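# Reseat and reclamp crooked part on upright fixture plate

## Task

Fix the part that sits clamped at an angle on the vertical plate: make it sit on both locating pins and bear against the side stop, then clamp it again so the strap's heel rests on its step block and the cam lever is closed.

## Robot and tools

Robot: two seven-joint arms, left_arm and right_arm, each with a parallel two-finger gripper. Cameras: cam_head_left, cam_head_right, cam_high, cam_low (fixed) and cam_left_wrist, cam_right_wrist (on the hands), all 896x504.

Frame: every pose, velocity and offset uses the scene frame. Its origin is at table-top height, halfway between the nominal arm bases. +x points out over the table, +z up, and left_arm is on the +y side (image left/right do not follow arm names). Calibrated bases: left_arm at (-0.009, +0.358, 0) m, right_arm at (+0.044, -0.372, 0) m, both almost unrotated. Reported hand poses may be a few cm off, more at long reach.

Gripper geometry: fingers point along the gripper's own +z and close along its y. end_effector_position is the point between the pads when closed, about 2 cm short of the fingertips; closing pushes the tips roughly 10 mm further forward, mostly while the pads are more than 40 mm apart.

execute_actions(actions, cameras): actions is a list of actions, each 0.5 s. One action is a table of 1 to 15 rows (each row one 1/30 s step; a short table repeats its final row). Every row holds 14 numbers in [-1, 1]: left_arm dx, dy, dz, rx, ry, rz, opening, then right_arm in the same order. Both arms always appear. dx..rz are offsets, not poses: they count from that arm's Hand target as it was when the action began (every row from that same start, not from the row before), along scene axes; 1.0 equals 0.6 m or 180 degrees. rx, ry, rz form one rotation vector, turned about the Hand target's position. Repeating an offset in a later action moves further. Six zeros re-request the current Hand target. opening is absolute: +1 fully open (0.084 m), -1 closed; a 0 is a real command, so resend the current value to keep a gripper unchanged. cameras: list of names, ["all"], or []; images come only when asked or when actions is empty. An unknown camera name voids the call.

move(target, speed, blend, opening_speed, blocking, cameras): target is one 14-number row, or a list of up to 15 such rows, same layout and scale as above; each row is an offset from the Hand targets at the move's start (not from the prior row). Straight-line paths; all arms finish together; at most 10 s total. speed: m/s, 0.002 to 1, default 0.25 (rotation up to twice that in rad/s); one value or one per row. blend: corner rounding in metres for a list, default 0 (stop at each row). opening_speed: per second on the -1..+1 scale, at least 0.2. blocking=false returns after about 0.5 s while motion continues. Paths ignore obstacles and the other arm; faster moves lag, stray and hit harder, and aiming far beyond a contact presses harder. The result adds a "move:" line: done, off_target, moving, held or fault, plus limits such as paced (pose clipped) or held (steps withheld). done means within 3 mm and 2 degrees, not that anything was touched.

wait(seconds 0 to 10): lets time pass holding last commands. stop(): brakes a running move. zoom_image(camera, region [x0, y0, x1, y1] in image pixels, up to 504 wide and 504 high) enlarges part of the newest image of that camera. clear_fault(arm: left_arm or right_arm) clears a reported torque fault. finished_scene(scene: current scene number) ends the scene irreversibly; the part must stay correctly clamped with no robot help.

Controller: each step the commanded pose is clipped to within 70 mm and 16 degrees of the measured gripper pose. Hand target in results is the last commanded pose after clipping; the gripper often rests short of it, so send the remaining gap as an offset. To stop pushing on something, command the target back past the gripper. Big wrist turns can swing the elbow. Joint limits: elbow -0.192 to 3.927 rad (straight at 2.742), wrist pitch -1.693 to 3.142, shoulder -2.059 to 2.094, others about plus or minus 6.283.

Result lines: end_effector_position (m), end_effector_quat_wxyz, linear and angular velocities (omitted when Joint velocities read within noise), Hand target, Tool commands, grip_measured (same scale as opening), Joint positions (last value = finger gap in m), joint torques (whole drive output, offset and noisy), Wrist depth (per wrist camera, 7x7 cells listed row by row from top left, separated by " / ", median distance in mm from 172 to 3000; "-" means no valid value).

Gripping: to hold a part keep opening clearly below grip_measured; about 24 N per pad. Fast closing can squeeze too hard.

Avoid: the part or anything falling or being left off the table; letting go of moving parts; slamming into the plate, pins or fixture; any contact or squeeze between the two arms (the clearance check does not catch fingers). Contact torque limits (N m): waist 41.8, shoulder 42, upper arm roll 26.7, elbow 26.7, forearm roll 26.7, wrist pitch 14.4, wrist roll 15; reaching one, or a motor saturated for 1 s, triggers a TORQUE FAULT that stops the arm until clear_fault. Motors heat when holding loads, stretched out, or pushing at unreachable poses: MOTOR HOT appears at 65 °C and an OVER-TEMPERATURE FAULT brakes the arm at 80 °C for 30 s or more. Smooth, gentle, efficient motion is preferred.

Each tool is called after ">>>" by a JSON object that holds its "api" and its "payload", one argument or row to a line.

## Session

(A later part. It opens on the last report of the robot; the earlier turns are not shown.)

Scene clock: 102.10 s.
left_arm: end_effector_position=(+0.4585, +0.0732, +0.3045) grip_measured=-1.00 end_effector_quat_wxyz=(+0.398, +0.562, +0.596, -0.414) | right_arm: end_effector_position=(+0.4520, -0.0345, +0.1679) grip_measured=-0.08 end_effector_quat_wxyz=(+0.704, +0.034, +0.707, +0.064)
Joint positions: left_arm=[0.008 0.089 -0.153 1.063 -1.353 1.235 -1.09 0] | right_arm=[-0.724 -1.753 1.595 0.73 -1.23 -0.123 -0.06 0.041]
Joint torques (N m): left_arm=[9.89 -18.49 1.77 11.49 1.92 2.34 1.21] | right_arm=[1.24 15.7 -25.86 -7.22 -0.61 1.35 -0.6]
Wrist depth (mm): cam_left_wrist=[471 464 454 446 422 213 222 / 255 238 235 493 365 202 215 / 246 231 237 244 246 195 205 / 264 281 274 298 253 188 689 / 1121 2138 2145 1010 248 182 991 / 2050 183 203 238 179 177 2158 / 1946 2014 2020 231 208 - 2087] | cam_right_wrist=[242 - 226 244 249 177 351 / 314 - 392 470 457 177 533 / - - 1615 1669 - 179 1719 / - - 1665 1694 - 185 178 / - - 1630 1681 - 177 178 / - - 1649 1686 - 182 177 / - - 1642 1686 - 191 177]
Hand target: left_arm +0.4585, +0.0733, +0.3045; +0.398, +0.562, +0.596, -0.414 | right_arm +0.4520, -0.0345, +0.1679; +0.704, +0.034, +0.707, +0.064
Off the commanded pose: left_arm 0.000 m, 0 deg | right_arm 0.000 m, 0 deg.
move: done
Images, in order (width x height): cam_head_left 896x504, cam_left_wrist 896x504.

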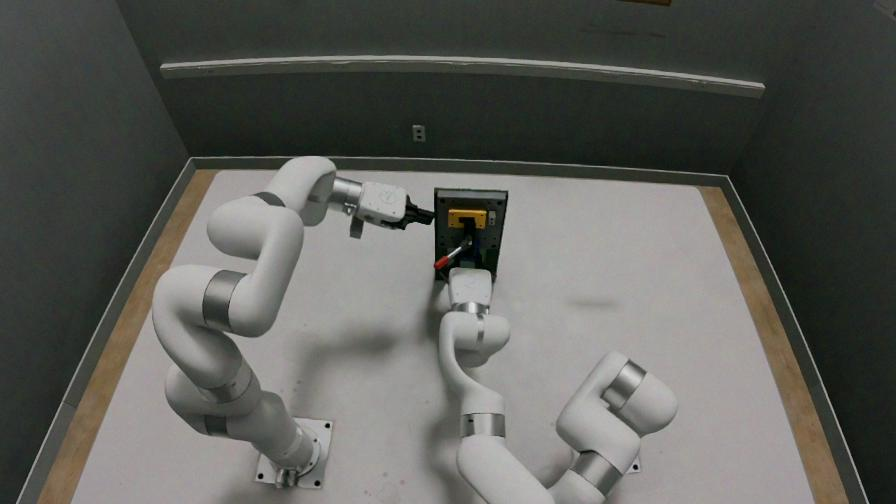

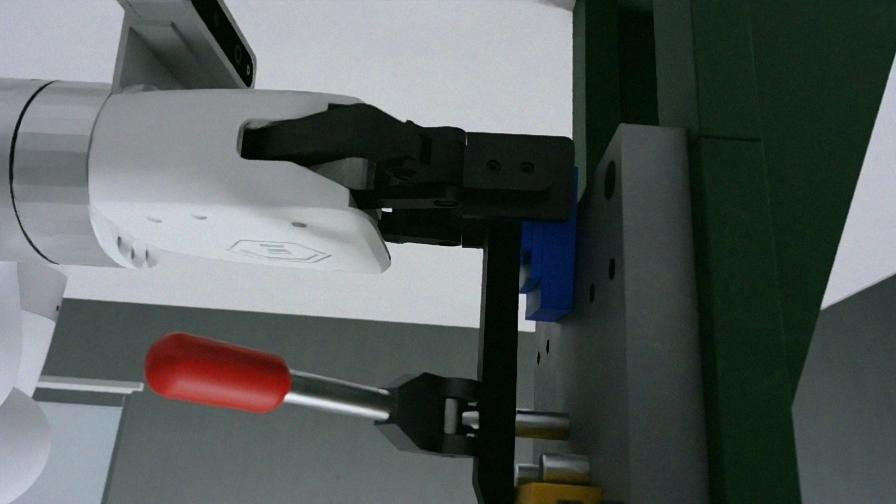

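>>> {"api": "move", "payload": {
  "target": [
    [-0.0042, 0, 0, 0, 0, 0, -1, 0, 0, 0, 0, 0, 0, -0.5],
    [-0.0042, -0.0588, 0, 0, 0, 0, -1, 0, 0, 0, 0, 0, 0, -0.5]
  ],
  "speed": 0.06,
  "cameras": ["cam_left_wrist", "cam_head_left", "cam_head_right"]
}}

>>> {"api": "zoom_image", "payload": {
  "camera": "cam_head_left",
  "region": [435, 200, 505, 240]
}}

>>> {"api": "zoom_image", "payload": {
  "camera": "cam_head_right",
  "region": [435, 200, 505, 240]
}}

Scene clock: 118.23 s.
left_arm: end_effector_position=(+0.4560, +0.0381, +0.3045) grip_measured=-1.00 end_effector_quat_wxyz=(+0.398, +0.562, +0.596, -0.414) | right_arm: end_effector_position=(+0.4520, -0.0345, +0.1679) grip_measured=-0.08 end_effector_quat_wxyz=(+0.704, +0.034, +0.707, +0.064)
Joint positions: left_arm=[-0.038 0.102 -0.194 1.076 -1.392 1.161 -1.105 0] | right_arm=[-0.724 -1.753 1.595 0.73 -1.23 -0.123 -0.06 0.041]
Joint torques (N m): left_arm=[-10.84 -11.86 -3.65 18.33 -3.93 -1.51 -1.6] | right_arm=[1.34 15.68 -25.69 -7.74 -0.44 1.31 -0.55]
Wrist depth (mm): cam_left_wrist=[225 206 202 446 421 175 178 / 203 198 195 209 214 - - / 220 214 207 268 221 - - / 573 897 854 - 218 - - / 2087 1110 2106 - - - 2220 / 2008 - 178 200 210 - 2138 / 1935 1968 - 197 179 - 2044] | cam_right_wrist=[242 - 227 244 249 177 353 / 314 - 392 469 456 177 530 / - - 1607 1694 - 179 1723 / - - 1669 1681 - 185 178 / - - 1681 1681 - 177 178 / - - 1649 1698 - 183 177 / - - 1642 1649 - 191 177]
Hand target: left_arm +0.4560, +0.0380, +0.3045; +0.398, +0.562, +0.596, -0.414 | right_arm +0.4520, -0.0345, +0.1679; +0.704, +0.034, +0.707, +0.064
Off the commanded pose: left_arm 0.000 m, 0 deg | right_arm 0.000 m, 0 deg.
move: done
Images, in order (width x height): cam_head_left 896x504, cam_head_right 896x504, cam_left_wrist 896x504.

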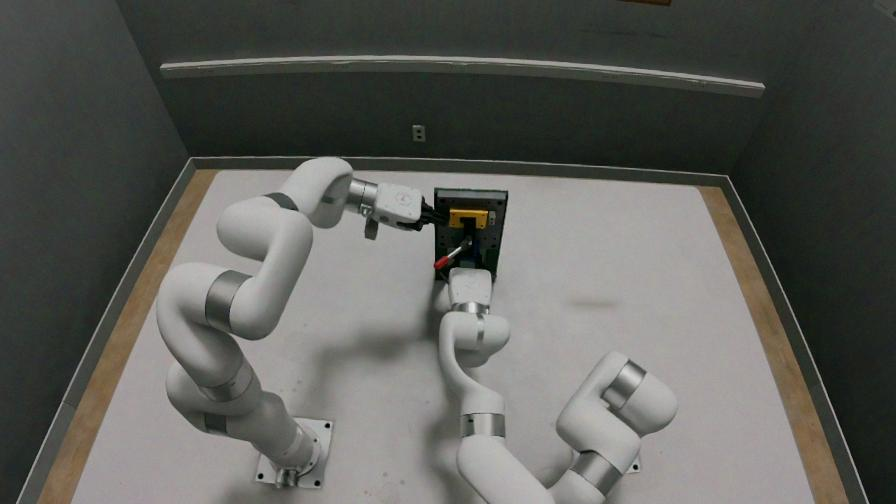

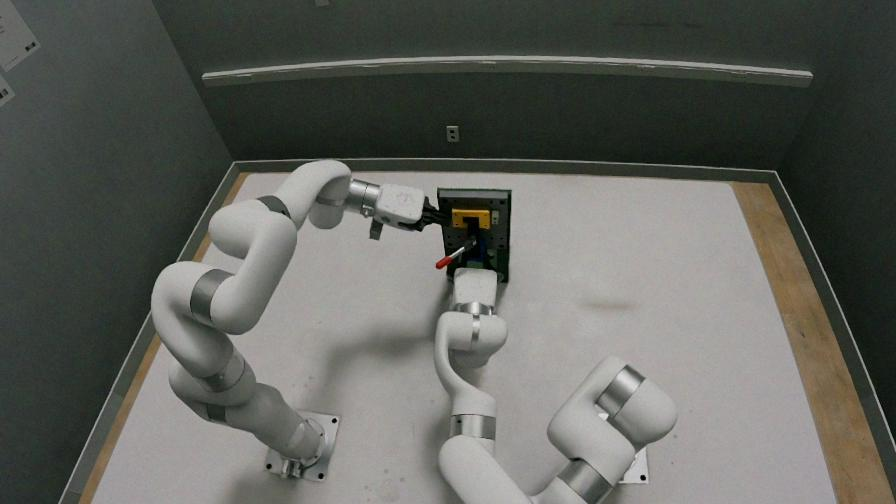

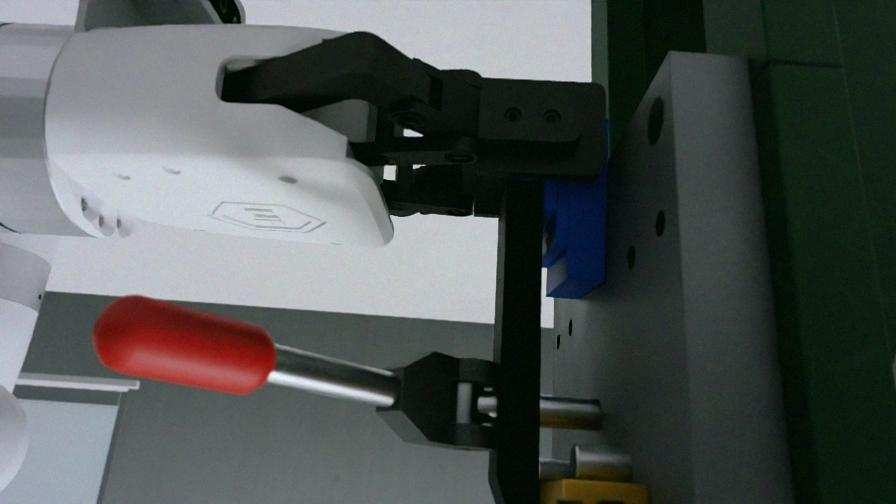

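Scaled by 7.200.

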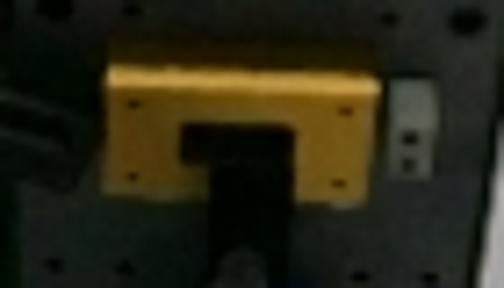

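Scaled by 7.200.

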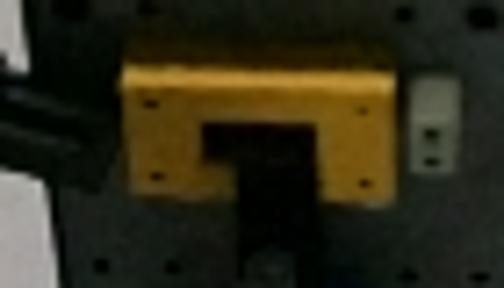

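>>> {"api": "move", "payload": {
  "target": [0, -0.0072, 0, 0, 0, 0, -1, 0, 0, 0, 0, 0, 0, -0.5],
  "speed": 0.03,
  "cameras": ["cam_head_left", "cam_head_right"]
}}

>>> {"api": "zoom_image", "payload": {
  "camera": "cam_head_left",
  "region": [435, 200, 505, 240]
}}

>>> {"api": "zoom_image", "payload": {
  "camera": "cam_head_right",
  "region": [435, 200, 505, 240]
}}

Scene clock: 122.70 s.
left_arm: end_effector_position=(+0.4560, +0.0338, +0.3045) grip_measured=-1.00 end_effector_quat_wxyz=(+0.398, +0.562, +0.596, -0.414) | right_arm: end_effector_position=(+0.4520, -0.0345, +0.1679) grip_measured=-0.08 end_effector_quat_wxyz=(+0.704, +0.034, +0.707, +0.064)
Joint positions: left_arm=[-0.044 0.106 -0.199 1.08 -1.396 1.151 -1.107 0] | right_arm=[-0.724 -1.753 1.595 0.73 -1.23 -0.123 -0.06 0.041]
Joint torques (N m): left_arm=[-10.82 -11.98 -4.04 18.47 -3.66 -1.3 -1.35] | right_arm=[0.72 14.62 -25.82 -8.46 -0.85 1.17 -0.59]
Wrist depth (mm): cam_left_wrist=[217 201 197 444 421 196 175 / 200 194 191 206 213 - - / 218 215 208 264 218 - - / 574 906 853 - 214 - - / - 2099 2099 - - - 2213 / 2002 - - 196 206 - 2138 / 1935 1951 - 193 191 - 2032] | cam_right_wrist=[242 - 227 244 249 177 352 / 315 - 392 470 459 177 531 / - - 1611 1677 - 179 1745 / - - 1665 1673 - 185 178 / - - 1681 1686 - 177 178 / - - 1634 1698 - 183 177 / - - 1630 1673 - 191 177]
Hand target: left_arm +0.4560, +0.0337, +0.3045; +0.398, +0.562, +0.596, -0.414 | right_arm +0.4520, -0.0345, +0.1679; +0.704, +0.034, +0.707, +0.064
Off the commanded pose: left_arm 0.000 m, 0 deg | right_arm 0.000 m, 0 deg.
move: done
Images, in order (width x height): cam_head_left 896x504, cam_head_right 896x504.

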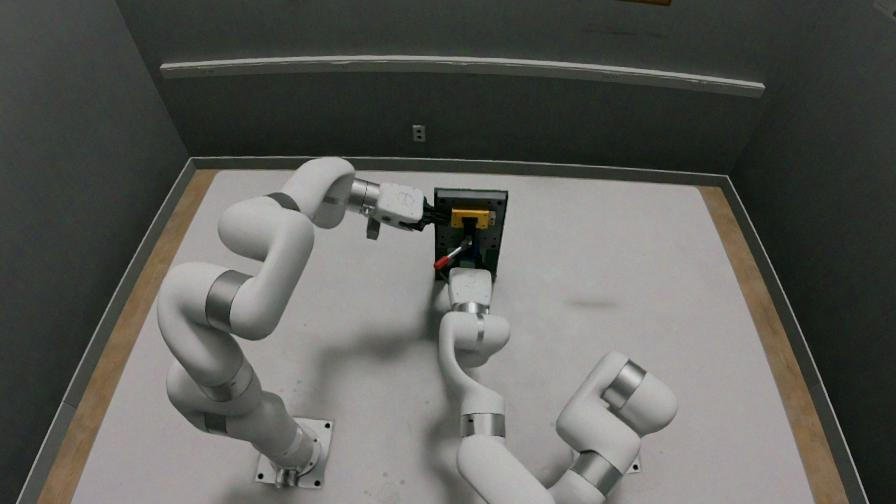

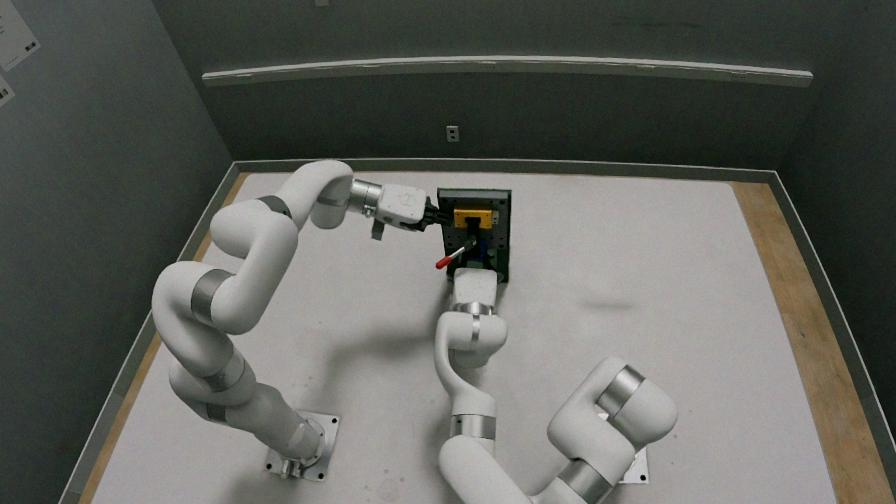

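Scaled by 7.200.

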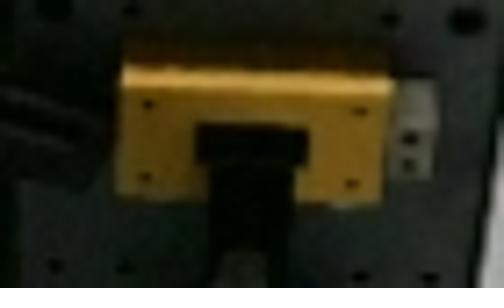

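Scaled by 7.200.

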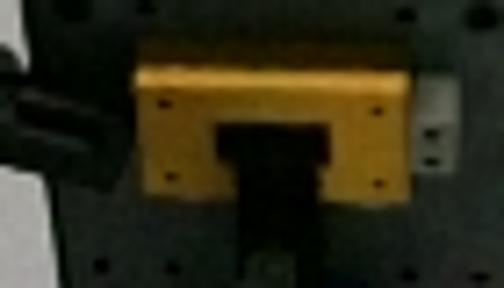

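>>> {"api": "move", "payload": {
  "target": [0, -0.004, 0, 0, 0, 0, -1, 0, 0, 0, 0, 0, 0, -0.5],
  "speed": 0.02,
  "cameras": ["cam_head_left", "cam_head_right"]
}}

>>> {"api": "zoom_image", "payload": {
  "camera": "cam_head_left",
  "region": [435, 200, 505, 240]
}}

>>> {"api": "zoom_image", "payload": {
  "camera": "cam_head_right",
  "region": [435, 200, 505, 240]
}}

Scene clock: 127.10 s.
left_arm: end_effector_position=(+0.4561, +0.0317, +0.3045) grip_measured=-1.00 end_effector_quat_wxyz=(+0.398, +0.562, +0.596, -0.414) | right_arm: end_effector_position=(+0.4520, -0.0345, +0.1679) grip_measured=-0.08 end_effector_quat_wxyz=(+0.704, +0.034, +0.707, +0.064)
Joint positions: left_arm=[-0.047 0.108 -0.202 1.082 -1.398 1.146 -1.108 0] | right_arm=[-0.724 -1.753 1.595 0.73 -1.23 -0.123 -0.06 0.041]
Joint torques (N m): left_arm=[-25.27 -9.94 -15.83 20.98 -6.5 -1.02 -1.59] | right_arm=[0.92 14.23 -25.8 -8.88 -0.51 1.34 -0.48]
Wrist depth (mm): cam_left_wrist=[204 198 195 442 420 - - / 197 192 189 204 212 - - / 219 215 206 262 216 - - / 830 897 852 - 213 - - / - 2112 2099 - - - 2220 / 2002 - - 196 205 - 2138 / 1930 1957 - 192 190 - 2038] | cam_right_wrist=[242 - 226 244 249 177 353 / 315 - 392 469 458 177 531 / - - 1604 1673 - 179 1719 / - - 1661 1681 - 185 178 / - - 1673 1681 - 177 178 / - - 1653 1681 - 183 177 / - - 1653 1673 - 191 177]
Hand target: left_arm +0.4560, +0.0313, +0.3045; +0.398, +0.562, +0.596, -0.414 | right_arm +0.4520, -0.0345, +0.1679; +0.704, +0.034, +0.707, +0.064
Off the commanded pose: left_arm 0.000 m, 0 deg | right_arm 0.000 m, 0 deg.
move: done
Images, in order (width x height): cam_head_left 896x504, cam_head_right 896x504.

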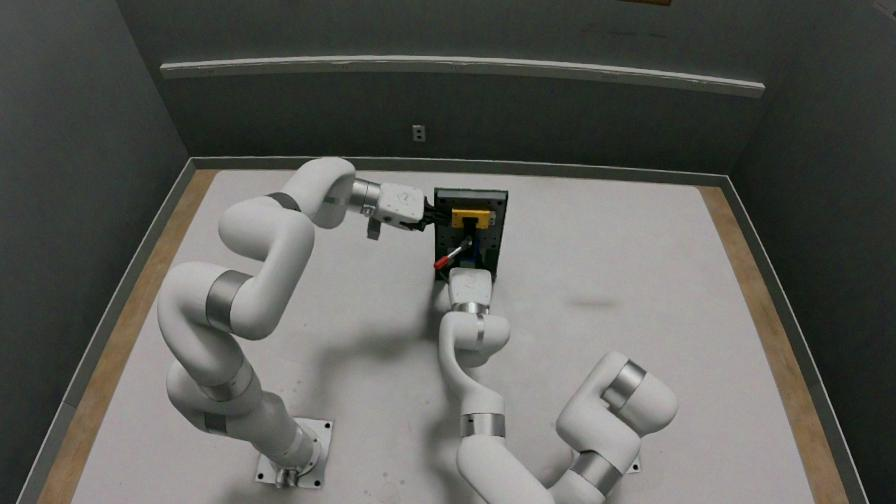

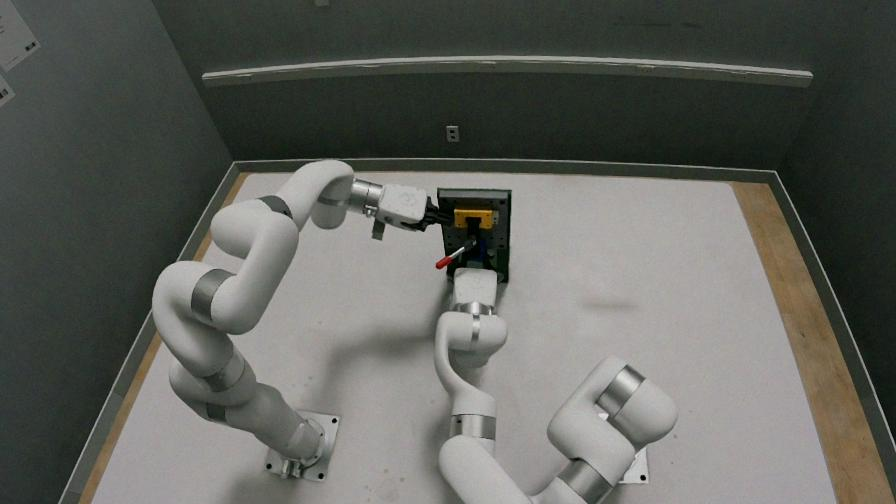

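Scaled by 7.200.

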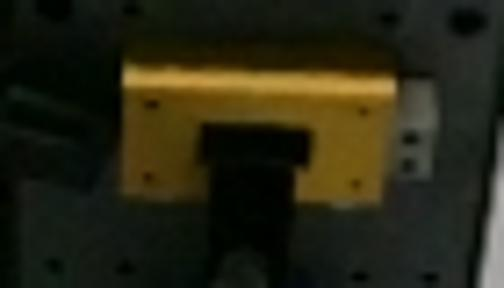

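Scaled by 7.200.

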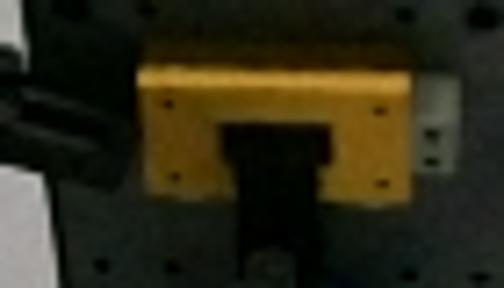

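>>> {"api": "move", "payload": {
  "target": [
    [0, 0.075, 0.0167, 0, 0, 0, -1, 0, 0, 0, 0, 0, 0, -0.5],
    [-0.0933, 0.1562, 0.0592, 0.1317, 0.0547, 0.1167, 0.0, 0, 0, 0, 0, 0, 0, -0.5],
    [-0.1815, 0.0297, 0.0308, 0.2633, 0.1093, 0.2334, 0.0, 0, 0, 0, 0, 0, 0, -0.5],
    [-0.1532, 0.0013, -0.0792, 0.2633, 0.1093, 0.2334, -0.8, 0, 0, 0, 0, 0, 0, -0.5]
  ],
  "speed": [0.15, 0.35, 0.35, 0.15],
  "blend": [0.01, 0, 0.01, 0],
  "cameras": ["cam_head_left", "cam_head_right"]
}}

>>> {"api": "zoom_image", "payload": {
  "camera": "cam_head_left",
  "region": [420, 180, 520, 280]
}}

>>> {"api": "zoom_image", "payload": {
  "camera": "cam_head_right",
  "region": [420, 180, 520, 280]
}}

Scene clock: 138.73 s.
left_arm: end_effector_position=(+0.3640, +0.0320, +0.2570) grip_measured=-0.62 end_effector_quat_wxyz=(+0.160, +0.352, +0.920, -0.067) | right_arm: end_effector_position=(+0.4520, -0.0345, +0.1679) grip_measured=-0.08 end_effector_quat_wxyz=(+0.704, +0.034, +0.707, +0.064)
Joint positions: left_arm=[0.215 -0.27 -0.859 0.904 -0.342 0.756 -2.876 0.017] | right_arm=[-0.724 -1.753 1.595 0.73 -1.23 -0.123 -0.06 0.041]
Joint torques (N m): left_arm=[12.79 -2.39 8.36 17.98 2.51 -4.39 -1.66] | right_arm=[1.13 13.53 -25.88 -9.15 -0.23 1.17 -0.38]
Wrist depth (mm): cam_left_wrist=[342 344 343 342 342 341 339 / 180 354 357 356 355 354 354 / - 194 369 368 367 366 365 / - 181 378 381 380 379 378 / - 177 192 394 393 391 390 / 177 178 186 203 408 401 409 / - 197 193 192 213 329 426] | cam_right_wrist=[242 - 227 244 249 177 353 / 314 - 392 469 458 177 532 / - - 1622 1681 - 179 1728 / - - 1677 1669 - 185 178 / - - 1661 1698 - 177 178 / - - 1653 1677 - 182 178 / - - 1645 1702 - 191 177]
Hand target: left_arm +0.3640, +0.0320, +0.2570; +0.160, +0.352, +0.920, -0.067 | right_arm +0.4520, -0.0345, +0.1679; +0.704, +0.034, +0.707, +0.064
Off the commanded pose: left_arm 0.000 m, 0 deg | right_arm 0.000 m, 0 deg.
move: done
Images, in order (width x height): cam_head_left 896x504, cam_head_right 896x504.

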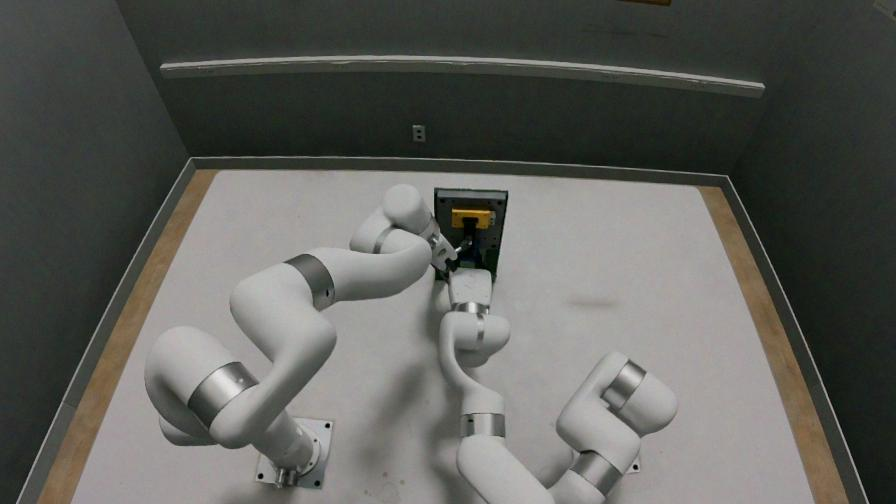

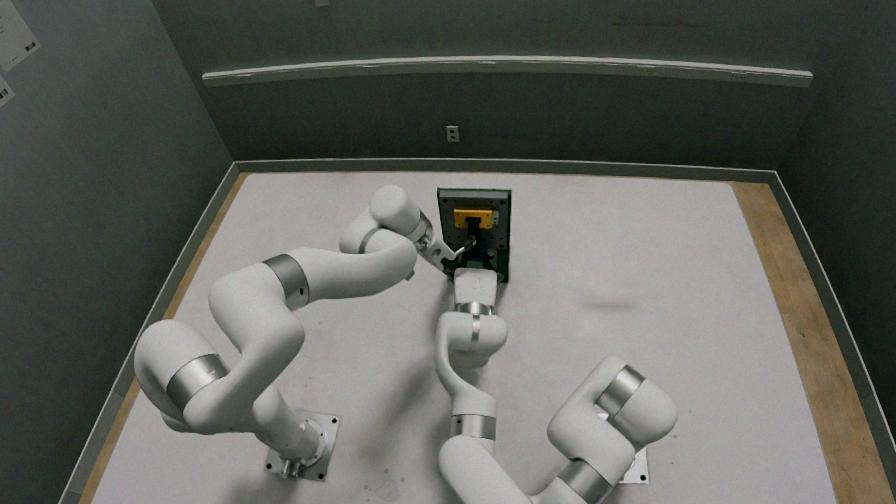

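Scaled by 5.040.

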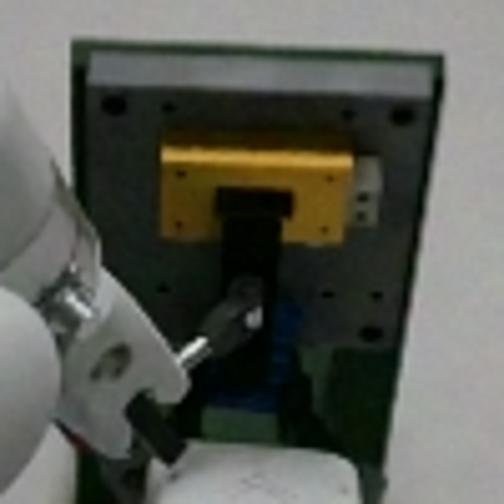

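Scaled by 5.040.

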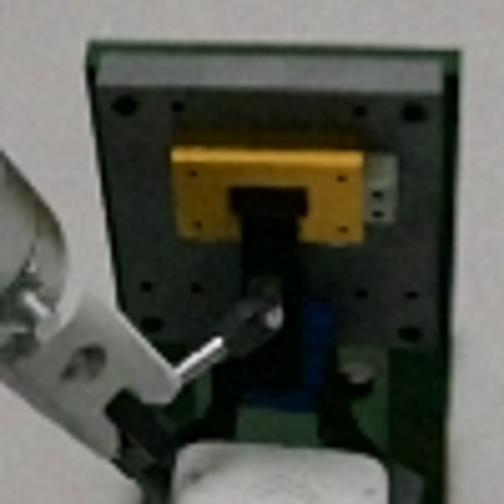

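>>> {"api": "move", "payload": {
  "target": [
    [0.0277, 0.0233, 0, 0, 0, -0.0722, -0.8, 0, 0, 0, 0, 0, 0, -0.5],
    [0.0568, 0.0388, 0, 0, 0, -0.139, -0.8, 0, 0, 0, 0, 0, 0, -0.5],
    [0.0833, 0.0468, 0, 0, 0, -0.1944, -0.8, 0, 0, 0, 0, 0, 0, -0.5],
    [0.1117, 0.0502, 0, 0, 0, -0.25, -0.8, 0, 0, 0, 0, 0, 0, -0.5],
    [0.115, 0.0502, 0, 0, 0, -0.2555, -0.8, 0, 0, 0, 0, 0, 0, -0.5]
  ],
  "speed": 0.12,
  "blend": [0.003, 0.003, 0.003, 0.001, 0],
  "cameras": ["cam_head_left", "cam_head_right"]
}}

>>> {"api": "zoom_image", "payload": {
  "camera": "cam_head_left",
  "region": [420, 180, 520, 280]
}}

>>> {"api": "zoom_image", "payload": {
  "camera": "cam_head_right",
  "region": [420, 180, 520, 280]
}}

Scene clock: 147.47 s.
left_arm: end_effector_position=(+0.4322, +0.0614, +0.2569) grip_measured=-0.61 end_effector_quat_wxyz=(+0.121, +0.684, +0.708, -0.125) | right_arm: end_effector_position=(+0.4520, -0.0345, +0.1679) grip_measured=-0.08 end_effector_quat_wxyz=(+0.704, +0.034, +0.707, +0.064)
Joint positions: left_arm=[0.204 0.079 -0.683 1.205 -0.307 0.997 -1.947 0.017] | right_arm=[-0.724 -1.753 1.595 0.73 -1.23 -0.123 -0.06 0.041]
Joint torques (N m): left_arm=[41.86 -2.36 27.14 21.89 11.27 -14.14 0.94] | right_arm=[0.89 12.72 -21.44 -8.77 -0.14 1.46 -0.18]
Wrist depth (mm): cam_left_wrist=[345 344 343 341 340 340 339 / 359 358 357 356 354 354 353 / 371 370 368 368 367 366 366 / 384 383 383 381 378 366 373 / 398 396 395 393 392 305 321 / 417 416 415 413 412 250 258 / 428 427 241 423 422 202 200] | cam_right_wrist=[243 - 227 244 249 177 353 / 314 - 393 470 457 177 531 / - - 1622 1702 - 179 1741 / - - 1673 1677 - 185 178 / - - 1673 1661 - 176 178 / - - 1638 1690 - 183 177 / - - 1649 1677 - 191 177]
Hand target: left_arm +0.4330, +0.0622, +0.2570; +0.121, +0.684, +0.709, -0.124 | right_arm +0.4520, -0.0345, +0.1679; +0.704, +0.034, +0.707, +0.064
Off the commanded pose: left_arm 0.001 m, 0 deg | right_arm 0.000 m, 0 deg.
move: done
Images, in order (width x height): cam_head_left 896x504, cam_head_right 896x504.

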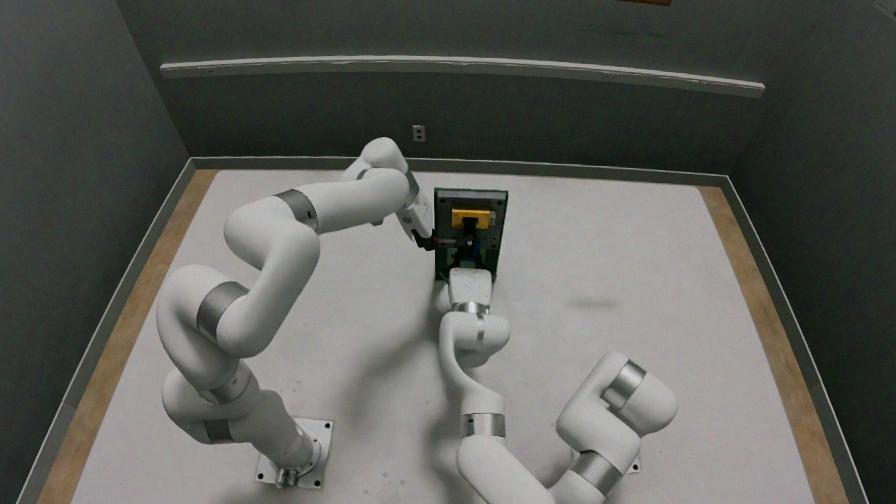

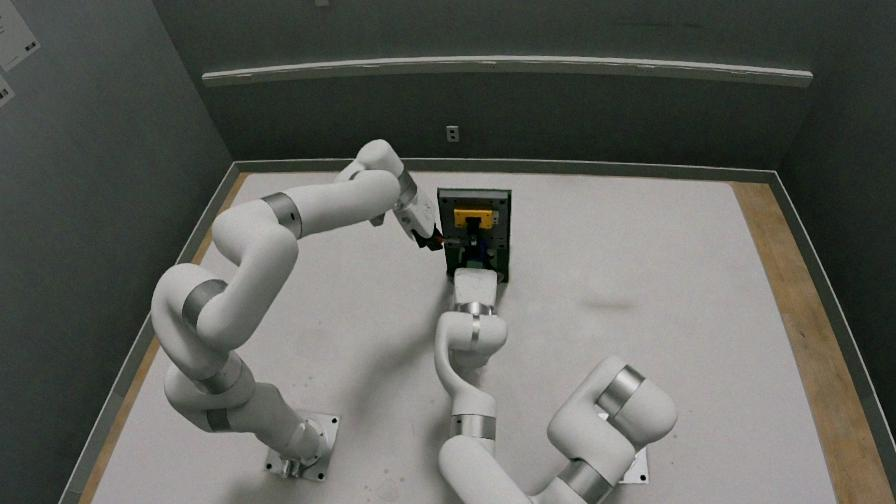

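Scaled by 5.040.

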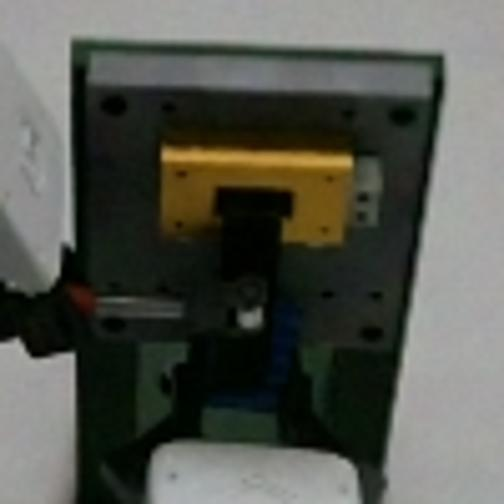

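Scaled by 5.040.

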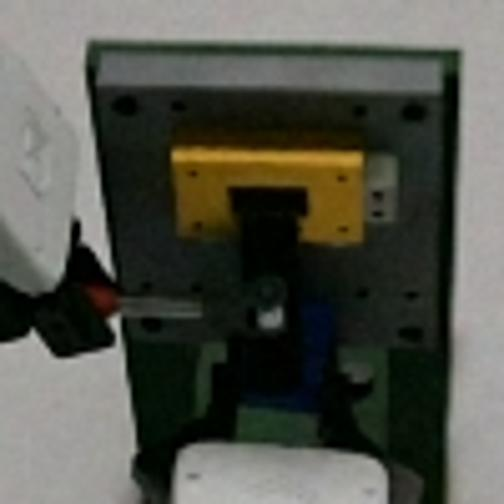

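>>> {"api": "move", "payload": {
  "target": [
    [-0.003, -0.001, 0, 0, 0, 0, -0.8, 0, 0, 0, 0, 0, 0, -0.5],
    [-0.003, -0.001, 0, 0, 0, 0, 0.0, 0, 0, 0, 0, 0, 0, -0.5],
    [-0.003, 0.0467, 0.1217, 0, 0, 0, 0.0, 0, 0, 0, 0, 0, 0, 0.5],
    [-0.003, 0.2, 0.14, 0, 0, 0, 0.0, -0.25, 0, 0, 0, 0, 0, 0.5]
  ],
  "speed": [0.05, 0.25, 0.25, 0.25],
  "cameras": ["cam_head_left", "cam_head_right"]
}}

>>> {"api": "zoom_image", "payload": {
  "camera": "cam_head_left",
  "region": [420, 180, 520, 280]
}}

>>> {"api": "zoom_image", "payload": {
  "camera": "cam_head_right",
  "region": [420, 180, 520, 280]
}}

Scene clock: 155.23 s.
left_arm: end_effector_position=(+0.4312, +0.1822, +0.3410) grip_measured=-0.01 end_effector_quat_wxyz=(+0.121, +0.684, +0.709, -0.124) | right_arm: end_effector_position=(+0.3020, -0.0345, +0.1679) grip_measured=+0.49 end_effector_quat_wxyz=(+0.704, +0.034, +0.707, +0.064)
Joint positions: left_arm=[0.355 -0.117 -0.519 1.279 -0.413 1.334 -1.698 0.044] | right_arm=[-0.193 -1.223 1.748 0.495 -0.903 0.486 -0.486 0.065]
Joint torques (N m): left_arm=[9.86 -13.85 3.66 12.26 -3.17 -0.01 1.23] | right_arm=[-5.86 14.91 -15.36 6.16 3.25 3.4 -1.48]
Wrist depth (mm): cam_left_wrist=[426 425 424 423 421 421 420 / 444 442 442 439 439 438 437 / 458 458 456 455 454 453 451 / 474 472 471 470 469 468 467 / 491 490 489 488 485 483 483 / 514 512 507 510 497 485 506 / 534 532 532 530 524 426 525] | cam_right_wrist=[246 263 282 304 328 361 398 / 321 377 321 386 328 625 664 / 525 631 321 1790 328 1862 1877 / 1785 1781 320 1833 327 1893 1867 / 1776 1790 321 1847 328 1882 1888 / 1767 1767 320 1818 324 1838 1888 / 1776 1754 300 301 305 1847 1888]
Hand target: left_arm +0.4312, +0.1822, +0.3410; +0.121, +0.684, +0.709, -0.124 | right_arm +0.3020, -0.0345, +0.1679; +0.704, +0.034, +0.707, +0.064
Off the commanded pose: left_arm 0.000 m, 0 deg | right_arm 0.000 m, 0 deg.
move: done
Images, in order (width x height): cam_head_left 896x504, cam_head_right 896x504.

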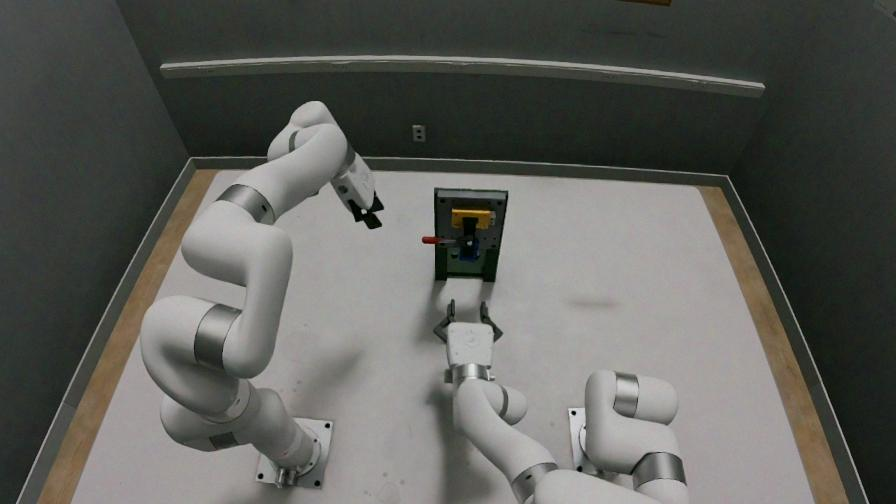

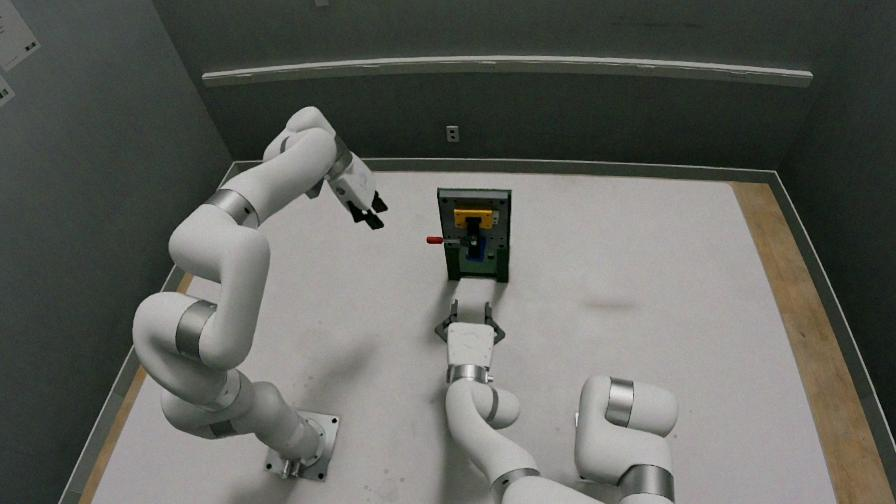

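Scaled by 5.040.

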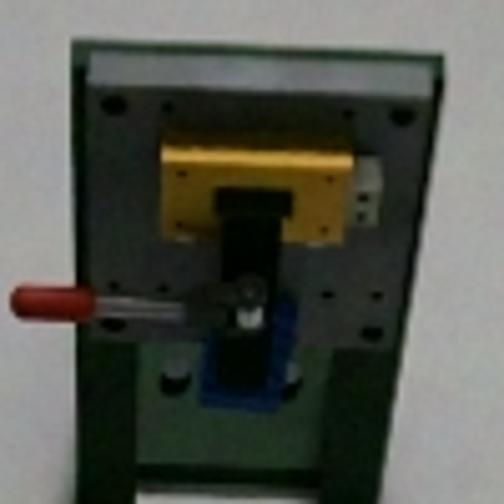

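Scaled by 5.040.

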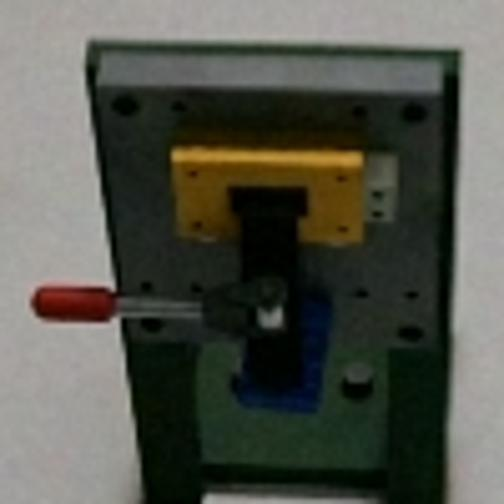

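>>> {"api": "finished_scene", "payload": {
  "scene": 2
}}

The scene is finished: the task was done.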